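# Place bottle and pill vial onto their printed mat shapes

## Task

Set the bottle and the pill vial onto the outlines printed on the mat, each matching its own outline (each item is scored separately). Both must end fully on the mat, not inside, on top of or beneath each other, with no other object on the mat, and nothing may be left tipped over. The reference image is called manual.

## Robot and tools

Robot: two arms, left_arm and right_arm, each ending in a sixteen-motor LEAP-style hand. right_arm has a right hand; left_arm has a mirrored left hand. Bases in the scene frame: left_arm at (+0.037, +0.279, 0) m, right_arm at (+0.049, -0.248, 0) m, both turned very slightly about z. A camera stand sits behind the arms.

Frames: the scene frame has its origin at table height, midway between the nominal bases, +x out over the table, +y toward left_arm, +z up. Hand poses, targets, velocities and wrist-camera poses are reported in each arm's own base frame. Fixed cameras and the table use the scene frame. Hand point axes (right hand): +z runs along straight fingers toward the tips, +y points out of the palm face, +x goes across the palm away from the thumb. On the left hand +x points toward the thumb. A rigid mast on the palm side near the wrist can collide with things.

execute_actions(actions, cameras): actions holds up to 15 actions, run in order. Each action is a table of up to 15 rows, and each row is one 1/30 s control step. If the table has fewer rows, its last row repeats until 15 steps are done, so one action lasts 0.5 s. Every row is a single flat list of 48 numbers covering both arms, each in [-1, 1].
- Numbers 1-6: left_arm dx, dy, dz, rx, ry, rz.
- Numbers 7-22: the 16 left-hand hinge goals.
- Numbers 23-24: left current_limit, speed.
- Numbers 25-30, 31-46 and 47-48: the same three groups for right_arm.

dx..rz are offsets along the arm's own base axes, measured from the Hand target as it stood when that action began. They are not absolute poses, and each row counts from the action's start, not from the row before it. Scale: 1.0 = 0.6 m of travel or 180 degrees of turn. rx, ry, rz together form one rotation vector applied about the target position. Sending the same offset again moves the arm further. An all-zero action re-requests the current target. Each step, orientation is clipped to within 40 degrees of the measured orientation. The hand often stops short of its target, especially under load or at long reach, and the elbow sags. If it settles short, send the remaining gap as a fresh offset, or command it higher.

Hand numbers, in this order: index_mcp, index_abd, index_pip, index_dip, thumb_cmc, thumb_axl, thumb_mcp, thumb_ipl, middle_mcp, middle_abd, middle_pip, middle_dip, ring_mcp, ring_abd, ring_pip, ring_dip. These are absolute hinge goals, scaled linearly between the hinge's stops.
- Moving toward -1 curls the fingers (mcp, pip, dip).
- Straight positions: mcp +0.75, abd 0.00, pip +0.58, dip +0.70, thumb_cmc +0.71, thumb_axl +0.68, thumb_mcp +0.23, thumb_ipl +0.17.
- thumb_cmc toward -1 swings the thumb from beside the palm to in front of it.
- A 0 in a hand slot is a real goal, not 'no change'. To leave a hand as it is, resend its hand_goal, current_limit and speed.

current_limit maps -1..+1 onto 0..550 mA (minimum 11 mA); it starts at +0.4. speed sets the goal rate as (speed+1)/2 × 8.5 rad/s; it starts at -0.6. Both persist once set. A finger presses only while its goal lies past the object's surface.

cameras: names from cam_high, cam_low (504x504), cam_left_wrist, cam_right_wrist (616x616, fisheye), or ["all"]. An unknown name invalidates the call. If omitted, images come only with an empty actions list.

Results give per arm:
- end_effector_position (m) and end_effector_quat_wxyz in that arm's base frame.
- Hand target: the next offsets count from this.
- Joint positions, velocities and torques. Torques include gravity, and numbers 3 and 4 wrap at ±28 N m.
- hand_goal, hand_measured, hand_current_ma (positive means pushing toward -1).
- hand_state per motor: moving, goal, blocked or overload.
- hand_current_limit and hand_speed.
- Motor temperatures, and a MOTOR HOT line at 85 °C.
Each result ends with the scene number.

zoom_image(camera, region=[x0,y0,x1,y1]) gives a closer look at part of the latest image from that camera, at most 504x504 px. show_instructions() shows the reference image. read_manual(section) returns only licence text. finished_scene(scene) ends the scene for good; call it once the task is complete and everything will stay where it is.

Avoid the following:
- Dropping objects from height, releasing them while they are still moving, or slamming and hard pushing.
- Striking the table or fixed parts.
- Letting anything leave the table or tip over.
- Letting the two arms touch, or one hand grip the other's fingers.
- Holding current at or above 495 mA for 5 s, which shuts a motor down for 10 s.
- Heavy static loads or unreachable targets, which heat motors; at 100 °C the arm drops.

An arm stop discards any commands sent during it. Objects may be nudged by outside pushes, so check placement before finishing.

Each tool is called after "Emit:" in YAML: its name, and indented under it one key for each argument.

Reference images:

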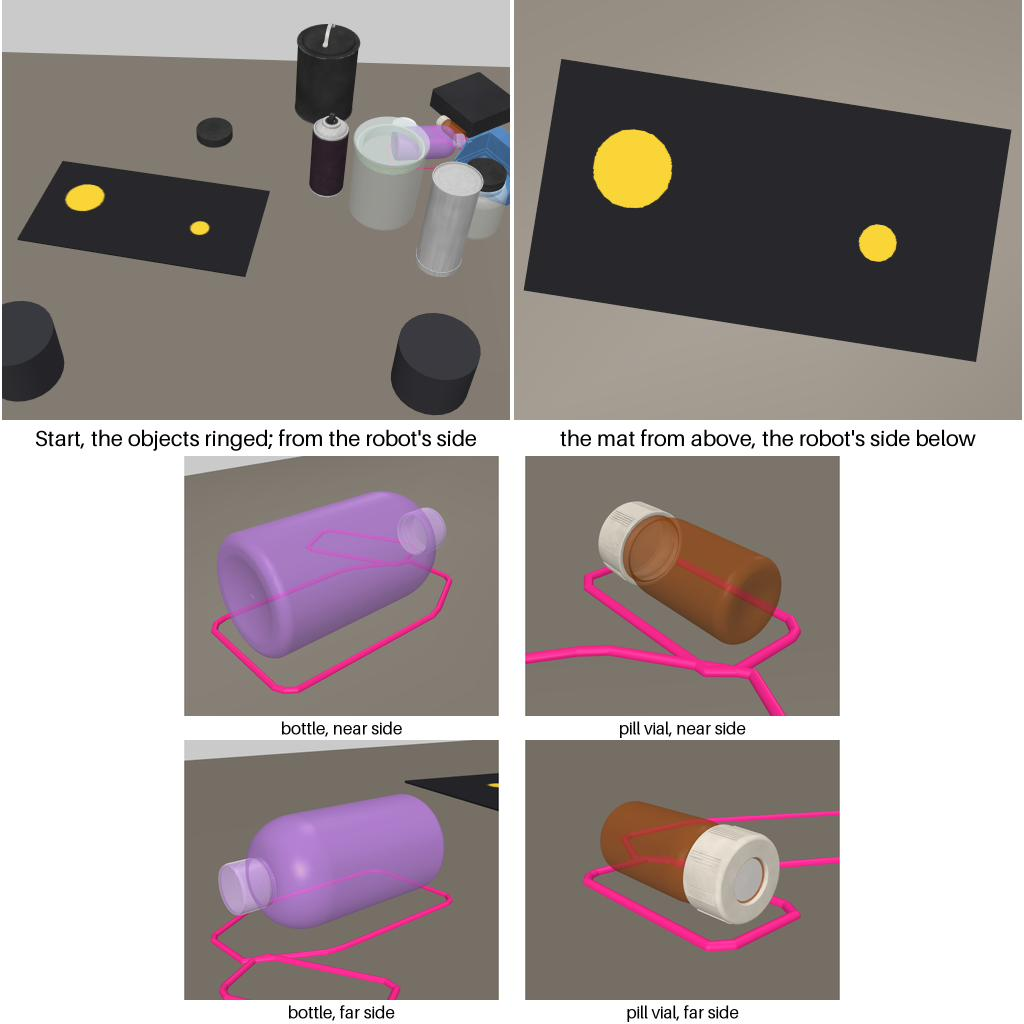

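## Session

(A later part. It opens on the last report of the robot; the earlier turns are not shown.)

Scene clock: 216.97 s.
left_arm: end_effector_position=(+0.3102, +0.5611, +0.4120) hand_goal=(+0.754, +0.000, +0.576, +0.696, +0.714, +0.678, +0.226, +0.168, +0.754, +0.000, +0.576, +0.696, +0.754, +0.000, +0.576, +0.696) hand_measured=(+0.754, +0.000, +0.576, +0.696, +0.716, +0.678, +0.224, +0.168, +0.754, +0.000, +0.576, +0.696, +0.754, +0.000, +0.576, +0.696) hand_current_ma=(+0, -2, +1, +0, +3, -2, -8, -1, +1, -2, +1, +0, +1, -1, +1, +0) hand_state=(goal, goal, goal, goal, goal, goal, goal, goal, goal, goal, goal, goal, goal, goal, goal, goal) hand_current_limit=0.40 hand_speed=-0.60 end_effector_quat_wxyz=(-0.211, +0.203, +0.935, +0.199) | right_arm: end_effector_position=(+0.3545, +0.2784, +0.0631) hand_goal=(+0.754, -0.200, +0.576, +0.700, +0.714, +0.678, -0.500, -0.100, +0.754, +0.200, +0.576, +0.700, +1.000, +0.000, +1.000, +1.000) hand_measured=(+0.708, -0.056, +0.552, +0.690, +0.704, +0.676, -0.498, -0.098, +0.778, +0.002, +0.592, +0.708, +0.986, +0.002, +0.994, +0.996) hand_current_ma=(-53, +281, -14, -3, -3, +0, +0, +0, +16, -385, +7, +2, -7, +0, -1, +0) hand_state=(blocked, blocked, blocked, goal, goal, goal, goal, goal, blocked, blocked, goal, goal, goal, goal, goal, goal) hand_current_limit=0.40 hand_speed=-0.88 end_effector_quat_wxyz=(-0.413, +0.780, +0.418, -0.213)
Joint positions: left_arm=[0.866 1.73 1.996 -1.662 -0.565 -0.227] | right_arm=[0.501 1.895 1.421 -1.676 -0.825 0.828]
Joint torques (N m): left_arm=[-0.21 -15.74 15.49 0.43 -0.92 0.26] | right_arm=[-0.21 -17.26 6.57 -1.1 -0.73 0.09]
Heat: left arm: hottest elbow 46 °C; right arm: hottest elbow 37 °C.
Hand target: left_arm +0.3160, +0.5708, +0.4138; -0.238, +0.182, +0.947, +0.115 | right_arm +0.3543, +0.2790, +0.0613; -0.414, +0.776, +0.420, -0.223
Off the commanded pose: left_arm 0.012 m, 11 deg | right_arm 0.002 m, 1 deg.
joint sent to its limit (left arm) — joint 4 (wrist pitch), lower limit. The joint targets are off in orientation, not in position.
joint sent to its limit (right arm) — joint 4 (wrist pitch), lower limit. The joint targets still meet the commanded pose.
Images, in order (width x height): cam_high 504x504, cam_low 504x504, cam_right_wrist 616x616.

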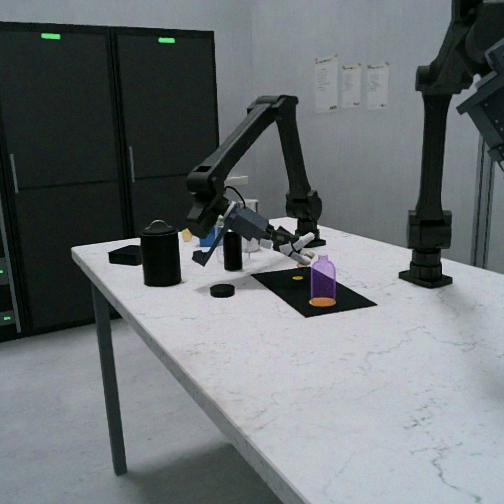

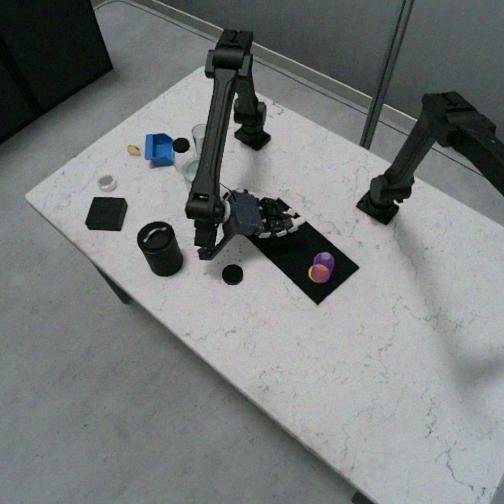

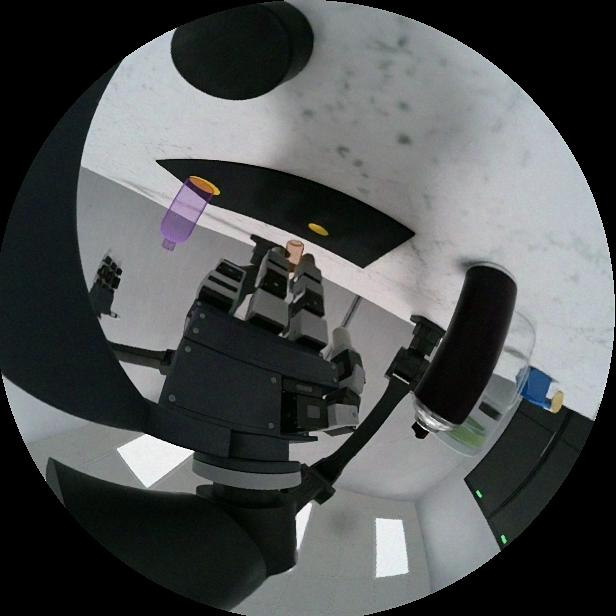

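Emit:
execute_actions:
  actions:
    - [[0,0,0,0,0,0,0.754,0,0.576,0.696,0.714,0.678,0.226,0.168,0.754,0,0.576,0.696,0.754,0,0.576,0.696,0.4,-0.6,0,0,-0.045,0,0,0,0.754,-0.2,0.576,0.7,0.714,0.678,-0.5,-0.1,0.754,0.2,0.576,0.7,1,0,1,1,0.4,-0.88]]
    - [[0,0,0,0,0,0,0.754,0,0.576,0.696,0.714,0.678,0.226,0.168,0.754,0,0.576,0.696,0.754,0,0.576,0.696,0.4,-0.6,0,0,0,0,0,0,0.754,-0.2,0.576,0.7,0.714,0.678,-0.5,-0.1,0.754,0.2,0.576,0.7,1,0,1,1,0.4,-0.88]]
  cameras: ["cam_right_wrist","cam_low","cam_high"]

Emit:
zoom_image:
  camera: "cam_right_wrist"
  region: [240, 180, 360, 300]

Emit:
zoom_image:
  camera: "cam_low"
  region: [240, 180, 320, 260]

Emit:
zoom_image:
  camera: "cam_high"
  region: [260, 220, 340, 300]

Scene clock: 219.10 s.
left_arm: end_effector_position=(+0.3102, +0.5611, +0.4120) hand_goal=(+0.754, +0.000, +0.576, +0.696, +0.714, +0.678, +0.226, +0.168, +0.754, +0.000, +0.576, +0.696, +0.754, +0.000, +0.576, +0.696) hand_measured=(+0.754, +0.000, +0.576, +0.696, +0.716, +0.678, +0.224, +0.168, +0.754, +0.000, +0.576, +0.696, +0.754, +0.000, +0.576, +0.696) hand_current_ma=(+0, -2, +1, +0, +3, -2, -8, -1, +1, -2, +1, +0, +1, -1, +1, +0) hand_state=(goal, goal, goal, goal, goal, goal, goal, goal, goal, goal, goal, goal, goal, goal, goal, goal) hand_current_limit=0.40 hand_speed=-0.60 end_effector_quat_wxyz=(-0.211, +0.203, +0.935, +0.199) | right_arm: end_effector_position=(+0.3528, +0.2779, +0.0446) hand_goal=(+0.754, -0.200, +0.576, +0.700, +0.714, +0.678, -0.500, -0.100, +0.754, +0.200, +0.576, +0.700, +1.000, +0.000, +1.000, +1.000) hand_measured=(+0.708, -0.056, +0.552, +0.690, +0.704, +0.676, -0.498, -0.098, +0.778, +0.002, +0.592, +0.708, +0.986, +0.002, +0.994, +0.996) hand_current_ma=(-53, +281, -14, -3, -3, +0, +0, +0, +16, -385, +7, +2, -7, +0, -1, +0) hand_state=(blocked, blocked, blocked, goal, goal, goal, goal, goal, blocked, blocked, goal, goal, goal, goal, goal, goal) hand_current_limit=0.40 hand_speed=-0.88 end_effector_quat_wxyz=(-0.414, +0.778, +0.418, -0.220)
Joint positions: left_arm=[0.866 1.73 1.996 -1.662 -0.565 -0.227] | right_arm=[0.501 1.926 1.408 -1.655 -0.825 0.815]
Joint torques (N m): left_arm=[-0.32 -15.74 15.5 0.4 -0.93 0.26] | right_arm=[-0.67 -15.97 5.87 -0.25 -0.7 0.03]
Heat: left arm: hottest elbow 46 °C; right arm: hottest elbow 36 °C.
Hand target: left_arm +0.3160, +0.5708, +0.4138; -0.238, +0.182, +0.947, +0.115 | right_arm +0.3543, +0.2790, +0.0343; -0.414, +0.776, +0.420, -0.223
Off the commanded pose: left_arm 0.012 m, 11 deg | right_arm 0.011 m, 0 deg.
joint sent to its limit (left arm) — joint 4 (wrist pitch), lower limit. The joint targets are off in orientation, not in position.
Images, in order (width x height): cam_high 504x504, cam_low 504x504, cam_right_wrist 616x616.

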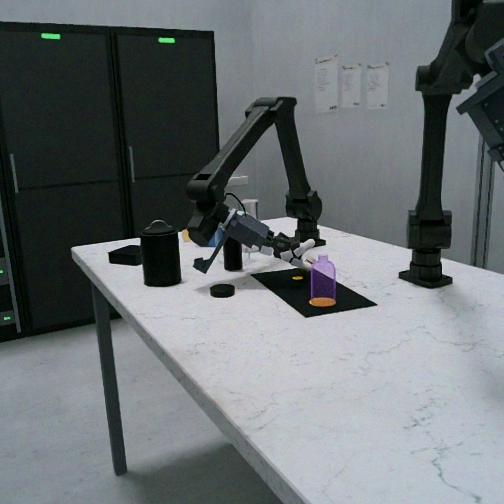

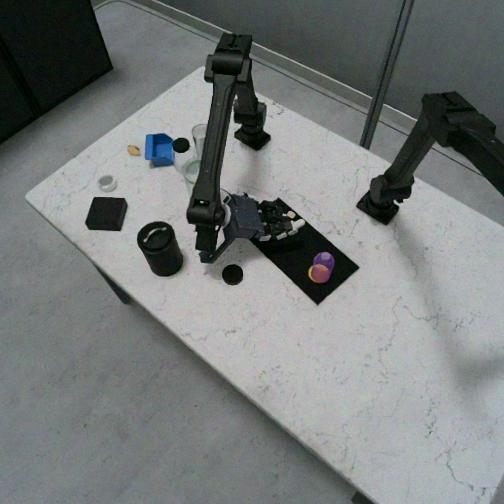

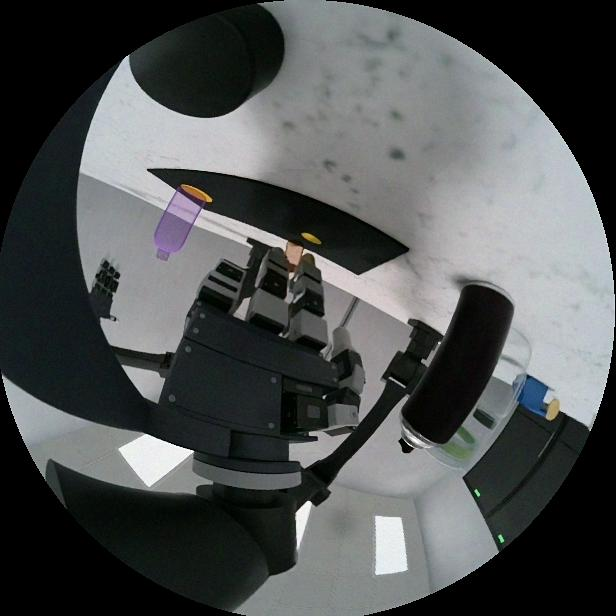

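Scaled by 4.200 from the camera's 616x616 image, which has a finer 880x880 frame.

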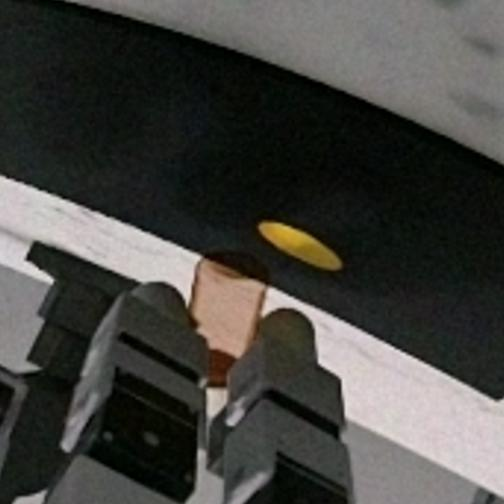

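Scaled by 6.300 from the camera's 504x504 image, which has a finer 720x720 frame.

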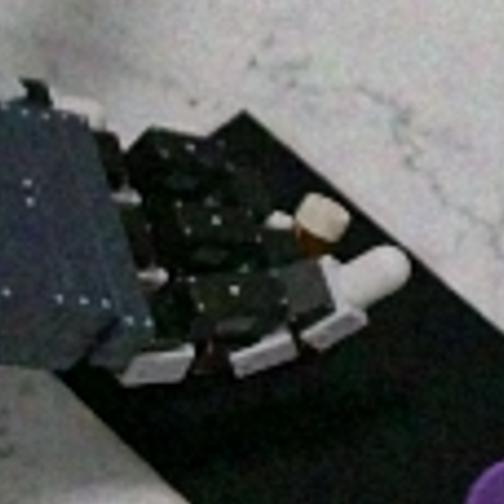

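Scaled by 6.300 from the camera's 504x504 image, which has a finer 720x720 frame.

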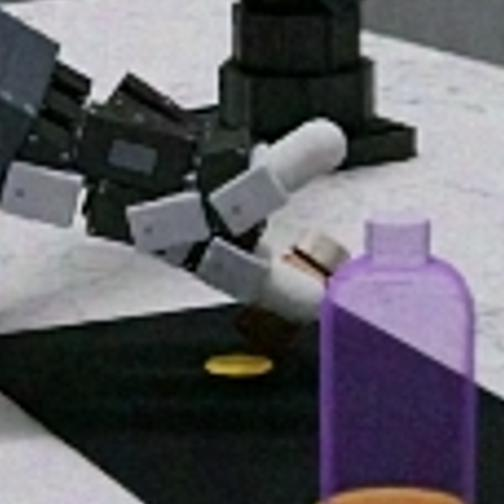

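Emit:
execute_actions:
  actions:
    - [[0,0,0,0,0,0,0.754,0,0.576,0.696,0.714,0.678,0.226,0.168,0.754,0,0.576,0.696,0.754,0,0.576,0.696,0.4,-0.6,0.013,-0.006,0,0,0,0,0.754,-0.2,0.576,0.7,0.714,0.678,-0.5,-0.1,0.754,0.2,0.576,0.7,1,0,1,1,0.4,-0.88]]
    - [[0,0,0,0,0,0,0.754,0,0.576,0.696,0.714,0.678,0.226,0.168,0.754,0,0.576,0.696,0.754,0,0.576,0.696,0.4,-0.6,0.013,-0.006,0,0,0,0,0.754,-0.2,0.576,0.7,0.714,0.678,-0.5,-0.1,0.754,0.2,0.576,0.7,1,0,1,1,0.4,-0.88]]
    - [[0,0,0,0,0,0,0.754,0,0.576,0.696,0.714,0.678,0.226,0.168,0.754,0,0.576,0.696,0.754,0,0.576,0.696,0.4,-0.6,0.013,-0.006,0,0,0,0,0.754,-0.2,0.576,0.7,0.714,0.678,-0.5,-0.1,0.754,0.2,0.576,0.7,1,0,1,1,0.4,-0.88]]
  cameras: ["cam_right_wrist","cam_low","cam_high"]

Emit:
zoom_image:
  camera: "cam_right_wrist"
  region: [240, 180, 360, 300]

Emit:
zoom_image:
  camera: "cam_low"
  region: [240, 180, 320, 260]

Emit:
zoom_image:
  camera: "cam_high"
  region: [260, 220, 340, 300]

Scene clock: 223.23 s.
left_arm: end_effector_position=(+0.3102, +0.5611, +0.4120) hand_goal=(+0.754, +0.000, +0.576, +0.696, +0.714, +0.678, +0.226, +0.168, +0.754, +0.000, +0.576, +0.696, +0.754, +0.000, +0.576, +0.696) hand_measured=(+0.754, +0.000, +0.576, +0.696, +0.716, +0.678, +0.224, +0.168, +0.754, +0.000, +0.576, +0.696, +0.754, +0.000, +0.576, +0.696) hand_current_ma=(+0, -2, +1, +0, +3, -2, -8, -1, +1, -2, +1, +0, +1, -1, +1, +0) hand_state=(goal, goal, goal, goal, goal, goal, goal, goal, goal, goal, goal, goal, goal, goal, goal, goal) hand_current_limit=0.40 hand_speed=-0.60 end_effector_quat_wxyz=(-0.211, +0.203, +0.935, +0.199) | right_arm: end_effector_position=(+0.3679, +0.2689, +0.0373) hand_goal=(+0.754, -0.200, +0.576, +0.700, +0.714, +0.678, -0.500, -0.100, +0.754, +0.200, +0.576, +0.700, +1.000, +0.000, +1.000, +1.000) hand_measured=(+0.708, -0.056, +0.552, +0.690, +0.704, +0.676, -0.498, -0.098, +0.778, +0.002, +0.592, +0.708, +0.986, +0.002, +0.994, +0.996) hand_current_ma=(-53, +281, -14, -3, -3, +0, +0, +0, +16, -385, +7, +2, -7, +0, -1, +0) hand_state=(blocked, blocked, blocked, goal, goal, goal, goal, goal, blocked, blocked, goal, goal, goal, goal, goal, goal) hand_current_limit=0.40 hand_speed=-0.88 end_effector_quat_wxyz=(-0.412, +0.777, +0.423, -0.217)
Joint positions: left_arm=[0.866 1.73 1.996 -1.662 -0.565 -0.227] | right_arm=[0.473 1.955 1.434 -1.669 -0.803 0.777]
Joint torques (N m): left_arm=[-0.21 -15.79 15.47 0.44 -0.92 0.26] | right_arm=[-1.38 -16.03 8.38 -1.52 -0.62 0.06]
Heat: left arm: hottest elbow 46 °C; right arm: hottest elbow 36 °C.
Hand target: left_arm +0.3160, +0.5708, +0.4138; -0.238, +0.182, +0.947, +0.115 | right_arm +0.3775, +0.2682, +0.0342; -0.414, +0.776, +0.420, -0.223
Off the commanded pose: left_arm 0.012 m, 11 deg | right_arm 0.010 m, 1 deg.
joint sent to its limit (left arm) — joint 4 (wrist pitch), lower limit. The joint targets are off in orientation, not in position.
joint sent to its limit (right arm) — joint 4 (wrist pitch), lower limit. The joint targets still meet the commanded pose.
Images, in order (width x height): cam_high 504x504, cam_low 504x504, cam_right_wrist 616x616.

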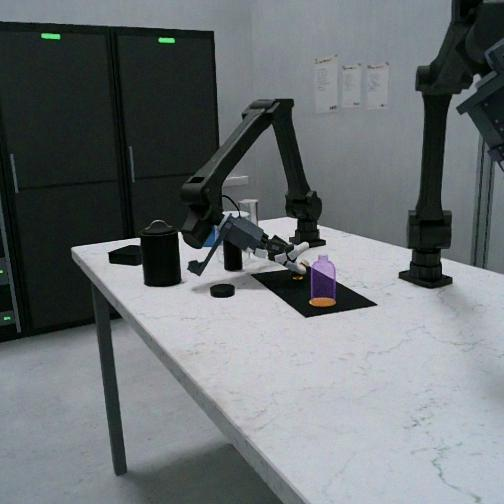

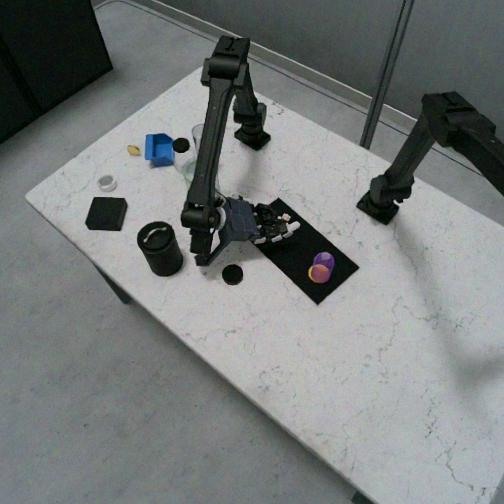

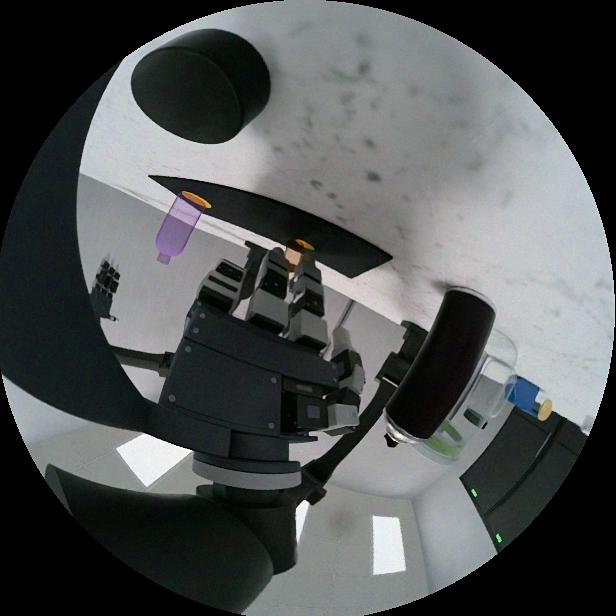

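Scaled by 4.200 from the camera's 616x616 image, which has a finer 880x880 frame.

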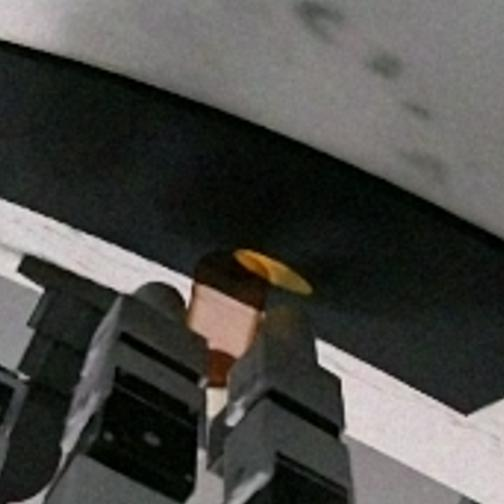

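Scaled by 6.300 from the camera's 504x504 image, which has a finer 720x720 frame.

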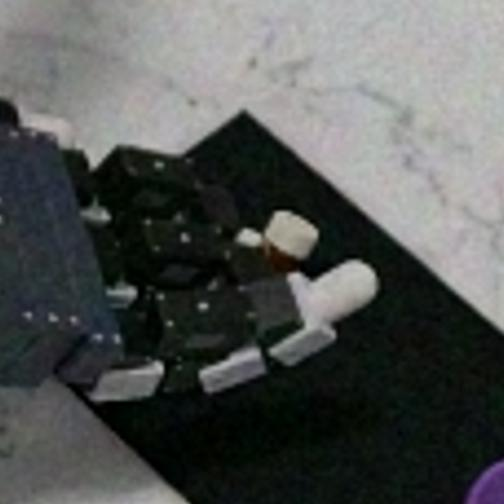

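Scaled by 6.300 from the camera's 504x504 image, which has a finer 720x720 frame.

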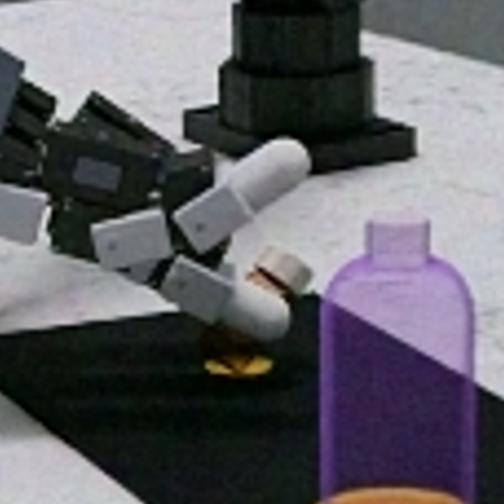

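Emit:
execute_actions:
  actions:
    - [[0,0,0,0,0,0,0.754,0,0.576,0.696,0.714,0.678,0.226,0.168,0.754,0,0.576,0.696,0.754,0,0.576,0.696,0.4,-0.6,-0.011,-0.017,-0.03,0.024,0.037,0,0.754,-0.2,0.576,0.7,0.714,0.678,-0.5,-0.1,0.754,0.2,0.576,0.7,1,0,1,1,0.4,-0.88]]
    - [[0,0,0,0,0,0,0.754,0,0.576,0.696,0.714,0.678,0.226,0.168,0.754,0,0.576,0.696,0.754,0,0.576,0.696,0.4,-0.6,0,0,-0.005,0,0,0,0.754,-0.08,0.576,0.7,0.714,0.678,-0.5,-0.1,0.754,0.03,0.576,0.7,1,0,1,1,-0.4,-0.88]]
    - [[0,0,0,0,0,0,0.754,0,0.576,0.696,0.714,0.678,0.226,0.168,0.754,0,0.576,0.696,0.754,0,0.576,0.696,0.4,-0.6,0.02,-0.012,0,0,0,0,0.754,-0.08,0.576,0.7,0.714,0.678,-0.5,-0.1,0.754,0.03,0.576,0.7,1,0,1,1,-0.4,-0.88]]
  cameras: ["cam_right_wrist","cam_low","cam_high"]

Emit:
zoom_image:
  camera: "cam_right_wrist"
  region: [240, 180, 360, 300]

Emit:
zoom_image:
  camera: "cam_low"
  region: [240, 180, 320, 260]

Emit:
zoom_image:
  camera: "cam_high"
  region: [260, 220, 340, 300]

Scene clock: 226.63 s.
left_arm: end_effector_position=(+0.3102, +0.5611, +0.4120) hand_goal=(+0.754, +0.000, +0.576, +0.696, +0.714, +0.678, +0.226, +0.168, +0.754, +0.000, +0.576, +0.696, +0.754, +0.000, +0.576, +0.696) hand_measured=(+0.754, +0.000, +0.576, +0.696, +0.716, +0.678, +0.224, +0.168, +0.754, +0.000, +0.576, +0.696, +0.754, +0.000, +0.576, +0.696) hand_current_ma=(+0, -2, +1, +0, +3, -2, -8, -1, +1, -2, +1, +0, +1, -1, +1, +0) hand_state=(goal, goal, goal, goal, goal, goal, goal, goal, goal, goal, goal, goal, goal, goal, goal, goal) hand_current_limit=0.40 hand_speed=-0.60 end_effector_quat_wxyz=(-0.211, +0.203, +0.935, +0.199) | right_arm: end_effector_position=(+0.3773, +0.2557, +0.0214) hand_goal=(+0.754, -0.080, +0.576, +0.700, +0.714, +0.678, -0.500, -0.100, +0.754, +0.030, +0.576, +0.700, +1.000, +0.000, +1.000, +1.000) hand_measured=(+0.716, -0.048, +0.558, +0.690, +0.704, +0.676, -0.498, -0.098, +0.782, -0.004, +0.600, +0.712, +0.986, +0.002, +0.994, +0.996) hand_current_ma=(-39, +19, -10, -3, -3, +0, +0, +0, +21, -22, +14, +5, -7, +0, -1, +0) hand_state=(blocked, blocked, goal, goal, goal, goal, goal, goal, blocked, blocked, blocked, goal, goal, goal, goal, goal) hand_current_limit=-0.40 hand_speed=-0.88 end_effector_quat_wxyz=(-0.449, +0.770, +0.405, -0.204)
Joint positions: left_arm=[0.866 1.73 1.996 -1.662 -0.565 -0.227] | right_arm=[0.412 1.991 1.421 -1.673 -0.854 0.699]
Joint torques (N m): left_arm=[-0.09 -15.85 15.49 0.4 -0.92 0.26] | right_arm=[-1.08 -15.5 6.99 -1.47 -0.53 0.06]
Heat: left arm: hottest elbow 47 °C; right arm: hottest elbow 36 °C.
Hand target: left_arm +0.3160, +0.5708, +0.4138; -0.238, +0.182, +0.947, +0.115 | right_arm +0.3829, +0.2509, +0.0133; -0.466, +0.746, +0.404, -0.252
Off the commanded pose: left_arm 0.012 m, 11 deg | right_arm 0.011 m, 6 deg.
joint sent to its limit (left arm) — joint 4 (wrist pitch), lower limit. The joint targets are off in orientation, not in position.
joint sent to its limit (right arm) — joint 4 (wrist pitch), lower limit. The joint targets are off in orientation, not in position.
Images, in order (width x height): cam_high 504x504, cam_low 504x504, cam_right_wrist 616x616.

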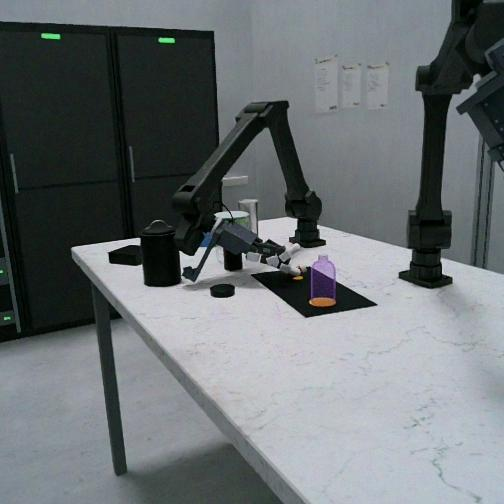

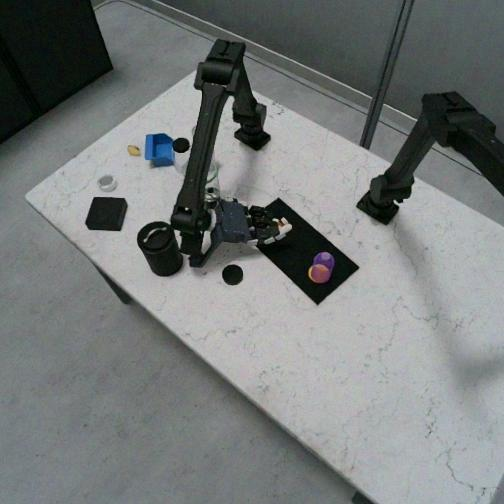

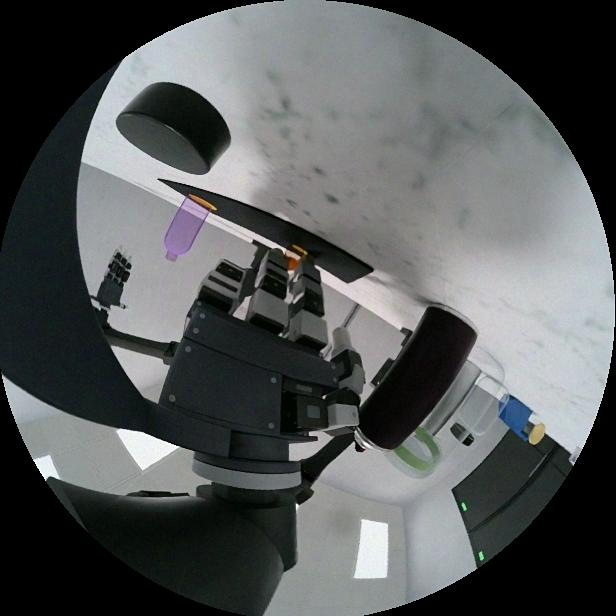

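Scaled by 4.200 from the camera's 616x616 image, which has a finer 880x880 frame.

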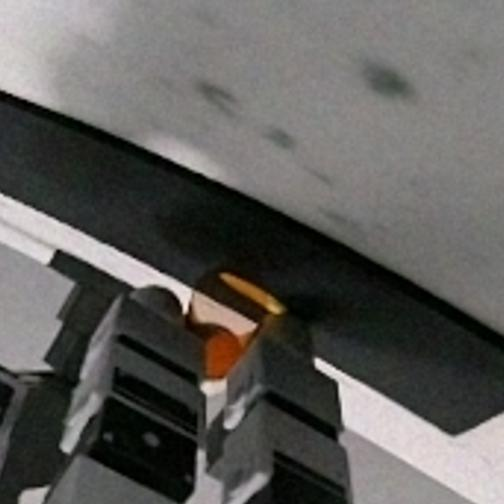

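Scaled by 6.300 from the camera's 504x504 image, which has a finer 720x720 frame.

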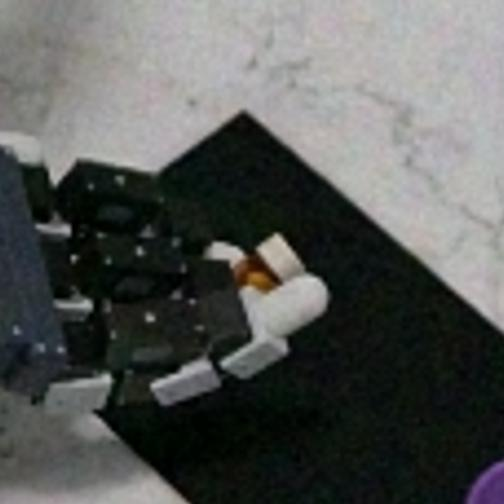

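Scaled by 6.300 from the camera's 504x504 image, which has a finer 720x720 frame.

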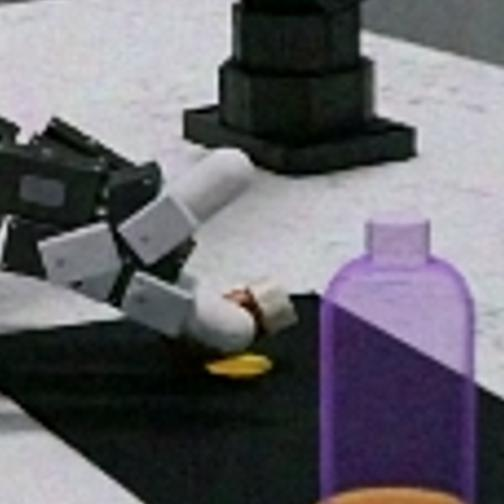

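Emit:
execute_actions:
  actions:
    - [[0,0,0,0,0,0,0.754,0,0.576,0.696,0.714,0.678,0.226,0.168,0.754,0,0.576,0.696,0.754,0,0.576,0.696,0.4,-0.6,0.0133,-0.0086,0.018,0,0,0,0.754,-0.08,0.576,0.7,0.714,0.678,-0.5,-0.1,0.754,0.03,0.576,0.7,1,0,1,1,-0.4,-0.88]]
    - [[0,0,0,0,0,0,0.754,0,0.576,0.696,0.714,0.678,0.226,0.168,0.754,0,0.576,0.696,0.754,0,0.576,0.696,0.4,-0.6,0.0147,-0.0095,0.008,0,0,0,0.754,-0.08,0.576,0.7,0.714,0.678,-0.5,-0.1,0.754,0.03,0.576,0.7,1,0,1,1,-0.4,-0.88]]
  cameras: ["cam_right_wrist","cam_low","cam_high"]

Emit:
zoom_image:
  camera: "cam_right_wrist"
  region: [240, 180, 360, 300]

Emit:
zoom_image:
  camera: "cam_low"
  region: [240, 180, 320, 260]

Emit:
zoom_image:
  camera: "cam_high"
  region: [260, 220, 340, 300]

Scene clock: 229.23 s.
left_arm: end_effector_position=(+0.3102, +0.5611, +0.4120) hand_goal=(+0.754, +0.000, +0.576, +0.696, +0.714, +0.678, +0.226, +0.168, +0.754, +0.000, +0.576, +0.696, +0.754, +0.000, +0.576, +0.696) hand_measured=(+0.754, +0.000, +0.576, +0.696, +0.716, +0.678, +0.224, +0.168, +0.754, +0.000, +0.576, +0.696, +0.754, +0.000, +0.576, +0.696) hand_current_ma=(+0, -2, +1, +0, +3, -2, -8, -1, +1, -2, +1, +0, +1, -1, +1, +0) hand_state=(goal, goal, goal, goal, goal, goal, goal, goal, goal, goal, goal, goal, goal, goal, goal, goal) hand_current_limit=0.40 hand_speed=-0.60 end_effector_quat_wxyz=(-0.211, +0.203, +0.935, +0.199) | right_arm: end_effector_position=(+0.3870, +0.2433, +0.0227) hand_goal=(+0.754, -0.080, +0.576, +0.700, +0.714, +0.678, -0.500, -0.100, +0.754, +0.030, +0.576, +0.700, +1.000, +0.000, +1.000, +1.000) hand_measured=(+0.718, -0.046, +0.558, +0.692, +0.704, +0.676, -0.498, -0.098, +0.784, -0.004, +0.600, +0.712, +0.986, +0.002, +0.994, +0.996) hand_current_ma=(-33, +21, -8, -3, -3, +0, +0, +0, +24, -22, +14, +5, -7, +0, -1, +0) hand_state=(blocked, blocked, goal, goal, goal, goal, goal, goal, blocked, blocked, blocked, goal, goal, goal, goal, goal) hand_current_limit=-0.40 hand_speed=-0.88 end_effector_quat_wxyz=(-0.444, +0.778, +0.397, -0.199)
Joint positions: left_arm=[0.866 1.73 1.996 -1.662 -0.565 -0.227] | right_arm=[0.385 1.991 1.43 -1.677 -0.838 0.705]
Joint torques (N m): left_arm=[-0.21 -15.62 15.45 0.39 -0.92 0.26] | right_arm=[-1.96 -18.55 7.65 -1.18 -0.34 0.2]
Heat: left arm: hottest elbow 47 °C; right arm: hottest elbow 36 °C.
Hand target: left_arm +0.3160, +0.5708, +0.4138; -0.238, +0.182, +0.947, +0.115 | right_arm +0.3999, +0.2399, +0.0290; -0.466, +0.746, +0.404, -0.252
Off the commanded pose: left_arm 0.012 m, 11 deg | right_arm 0.015 m, 8 deg.
joint sent to its limit (left arm) — joint 4 (wrist pitch), lower limit. The joint targets are off in orientation, not in position.
joint sent to its limit (right arm) — joint 4 (wrist pitch), lower limit. The joint targets are off in orientation, not in position.
Images, in order (width x height): cam_high 504x504, cam_low 504x504, cam_right_wrist 616x616.

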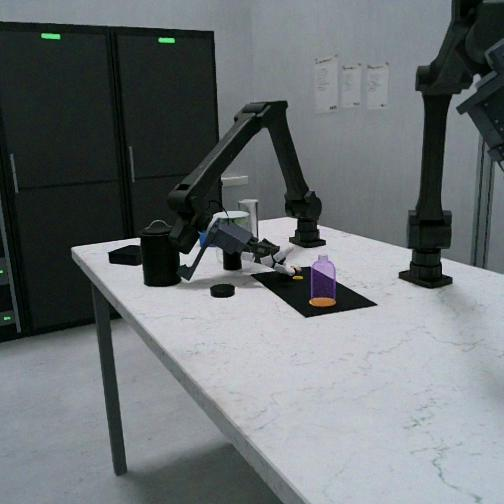

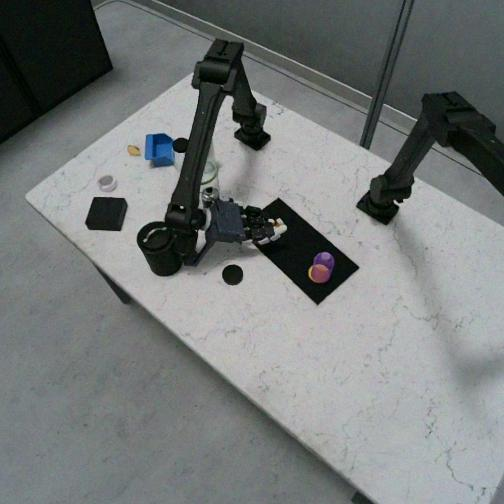

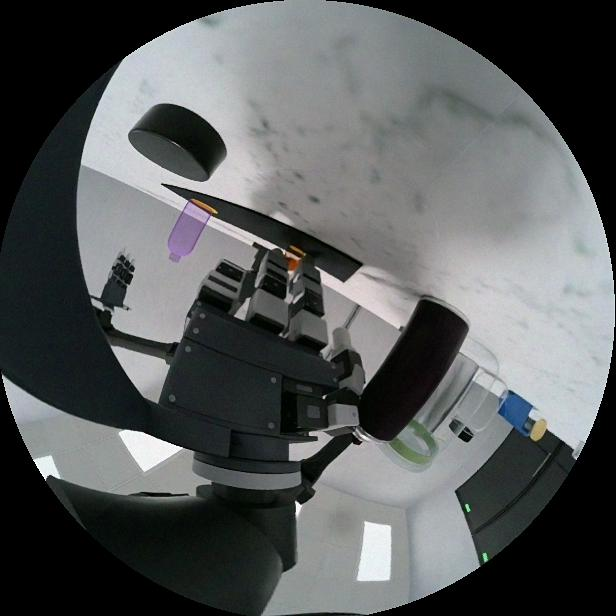

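Scaled by 4.200 from the camera's 616x616 image, which has a finer 880x880 frame.

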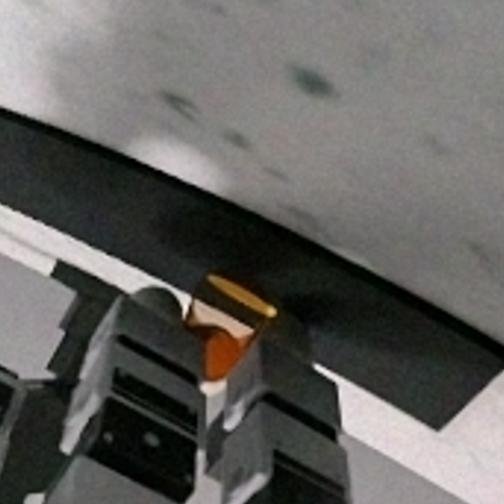

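Scaled by 6.300 from the camera's 504x504 image, which has a finer 720x720 frame.

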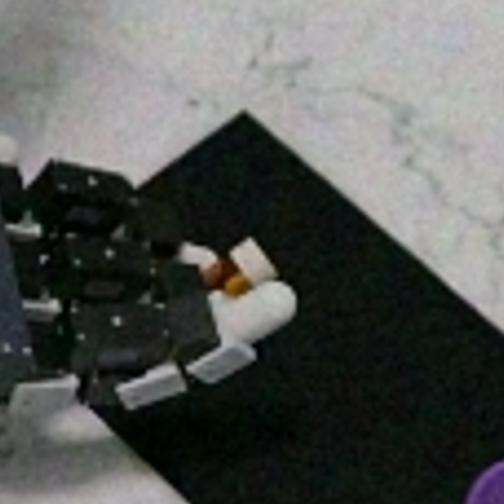

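Scaled by 6.300 from the camera's 504x504 image, which has a finer 720x720 frame.

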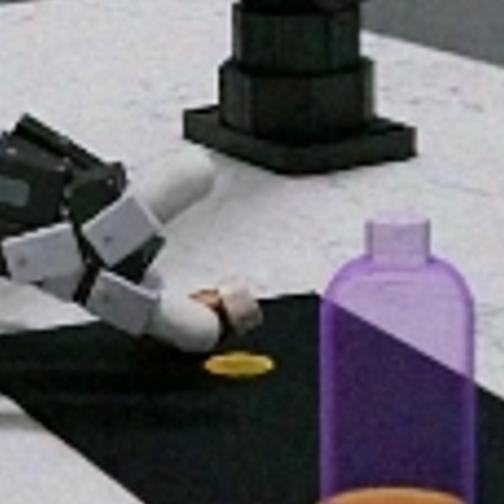

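Emit:
execute_actions:
  actions: []
  cameras: ["cam_high","cam_low","cam_right_wrist"]

Emit:
zoom_image:
  camera: "cam_high"
  region: [220, 200, 400, 380]

Emit:
zoom_image:
  camera: "cam_low"
  region: [180, 160, 400, 380]

Emit:
zoom_image:
  camera: "cam_right_wrist"
  region: [150, 100, 450, 400]

Scene clock: 231.63 s.
left_arm: end_effector_position=(+0.3102, +0.5611, +0.4120) hand_goal=(+0.754, +0.000, +0.576, +0.696, +0.714, +0.678, +0.226, +0.168, +0.754, +0.000, +0.576, +0.696, +0.754, +0.000, +0.576, +0.696) hand_measured=(+0.754, +0.000, +0.576, +0.696, +0.716, +0.678, +0.224, +0.168, +0.754, +0.000, +0.576, +0.696, +0.754, +0.000, +0.576, +0.696) hand_current_ma=(+0, -2, +1, +0, +3, -2, -8, -1, +1, -2, +1, +0, +1, -1, +1, +0) hand_state=(goal, goal, goal, goal, goal, goal, goal, goal, goal, goal, goal, goal, goal, goal, goal, goal) hand_current_limit=0.40 hand_speed=-0.60 end_effector_quat_wxyz=(-0.211, +0.203, +0.935, +0.199) | right_arm: end_effector_position=(+0.3870, +0.2433, +0.0227) hand_goal=(+0.754, -0.080, +0.576, +0.700, +0.714, +0.678, -0.500, -0.100, +0.754, +0.030, +0.576, +0.700, +1.000, +0.000, +1.000, +1.000) hand_measured=(+0.718, -0.046, +0.558, +0.692, +0.704, +0.676, -0.498, -0.098, +0.784, -0.004, +0.600, +0.712, +0.986, +0.002, +0.994, +0.996) hand_current_ma=(-33, +21, -8, -3, -3, +0, +0, +0, +24, -22, +14, +5, -7, +0, -1, +0) hand_state=(blocked, blocked, goal, goal, goal, goal, goal, goal, blocked, blocked, blocked, goal, goal, goal, goal, goal) hand_current_limit=-0.40 hand_speed=-0.88 end_effector_quat_wxyz=(-0.444, +0.778, +0.397, -0.199)
Joint positions: left_arm=[0.866 1.73 1.996 -1.662 -0.565 -0.227] | right_arm=[0.385 1.991 1.43 -1.677 -0.838 0.705]
Joint velocities: within noise
Joint torques (N m): left_arm=[-0.26 -15.74 15.46 0.38 -0.91 0.26] | right_arm=[-2.43 -18.49 7.87 -1.17 -0.33 0.18]
Motor temperatures (°C): left_arm=[30 29 47 26 31 27] | right_arm=[32 34 36 27 27 29]
Heat: left arm: hottest elbow 47 °C; right arm: hottest elbow 36 °C.
Hand target: left_arm +0.3160, +0.5708, +0.4138; -0.238, +0.182, +0.947, +0.115 | right_arm +0.3999, +0.2399, +0.0290; -0.466, +0.746, +0.404, -0.252
Off the commanded pose: left_arm 0.012 m, 11 deg | right_arm 0.015 m, 8 deg.
Images, in order (width x height): cam_high 504x504, cam_low 504x504, cam_right_wrist 616x616.

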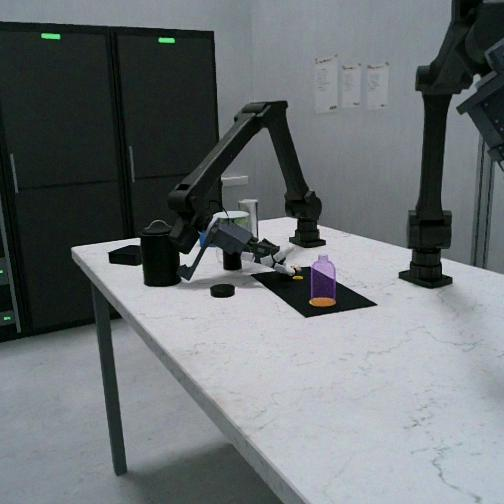

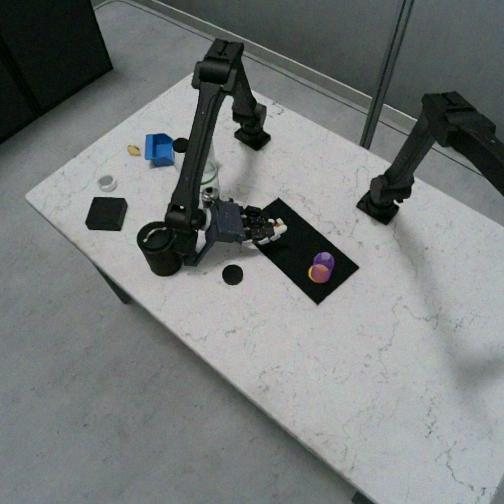

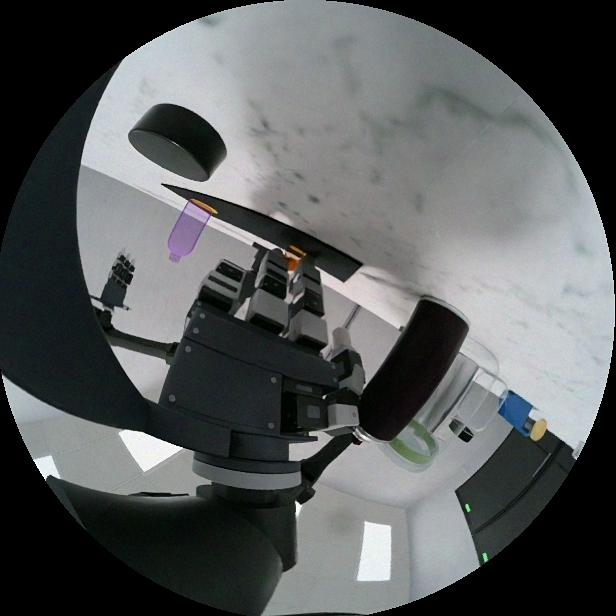

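Scaled by 2.800 from the camera's 504x504 image, which has a finer 720x720 frame.

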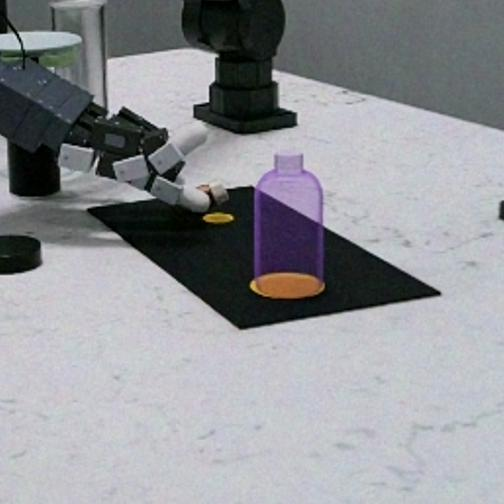

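Scaled by 2.291 from the camera's 504x504 image, which has a finer 720x720 frame.

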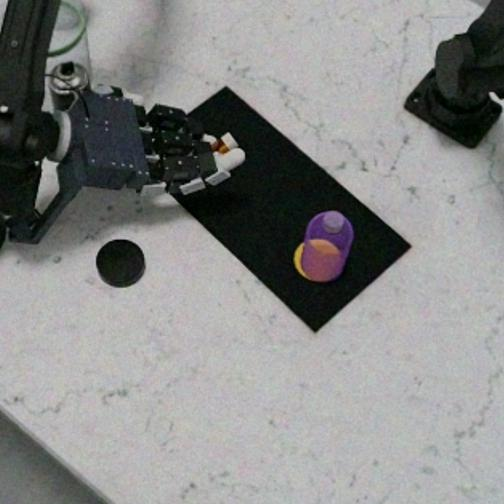

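Scaled by 1.680 from the camera's 616x616 image, which has a finer 880x880 frame.

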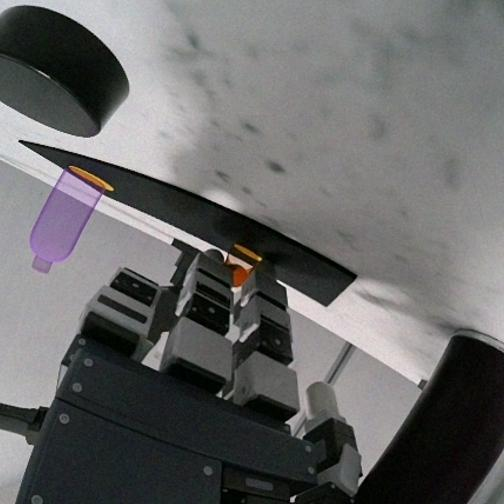

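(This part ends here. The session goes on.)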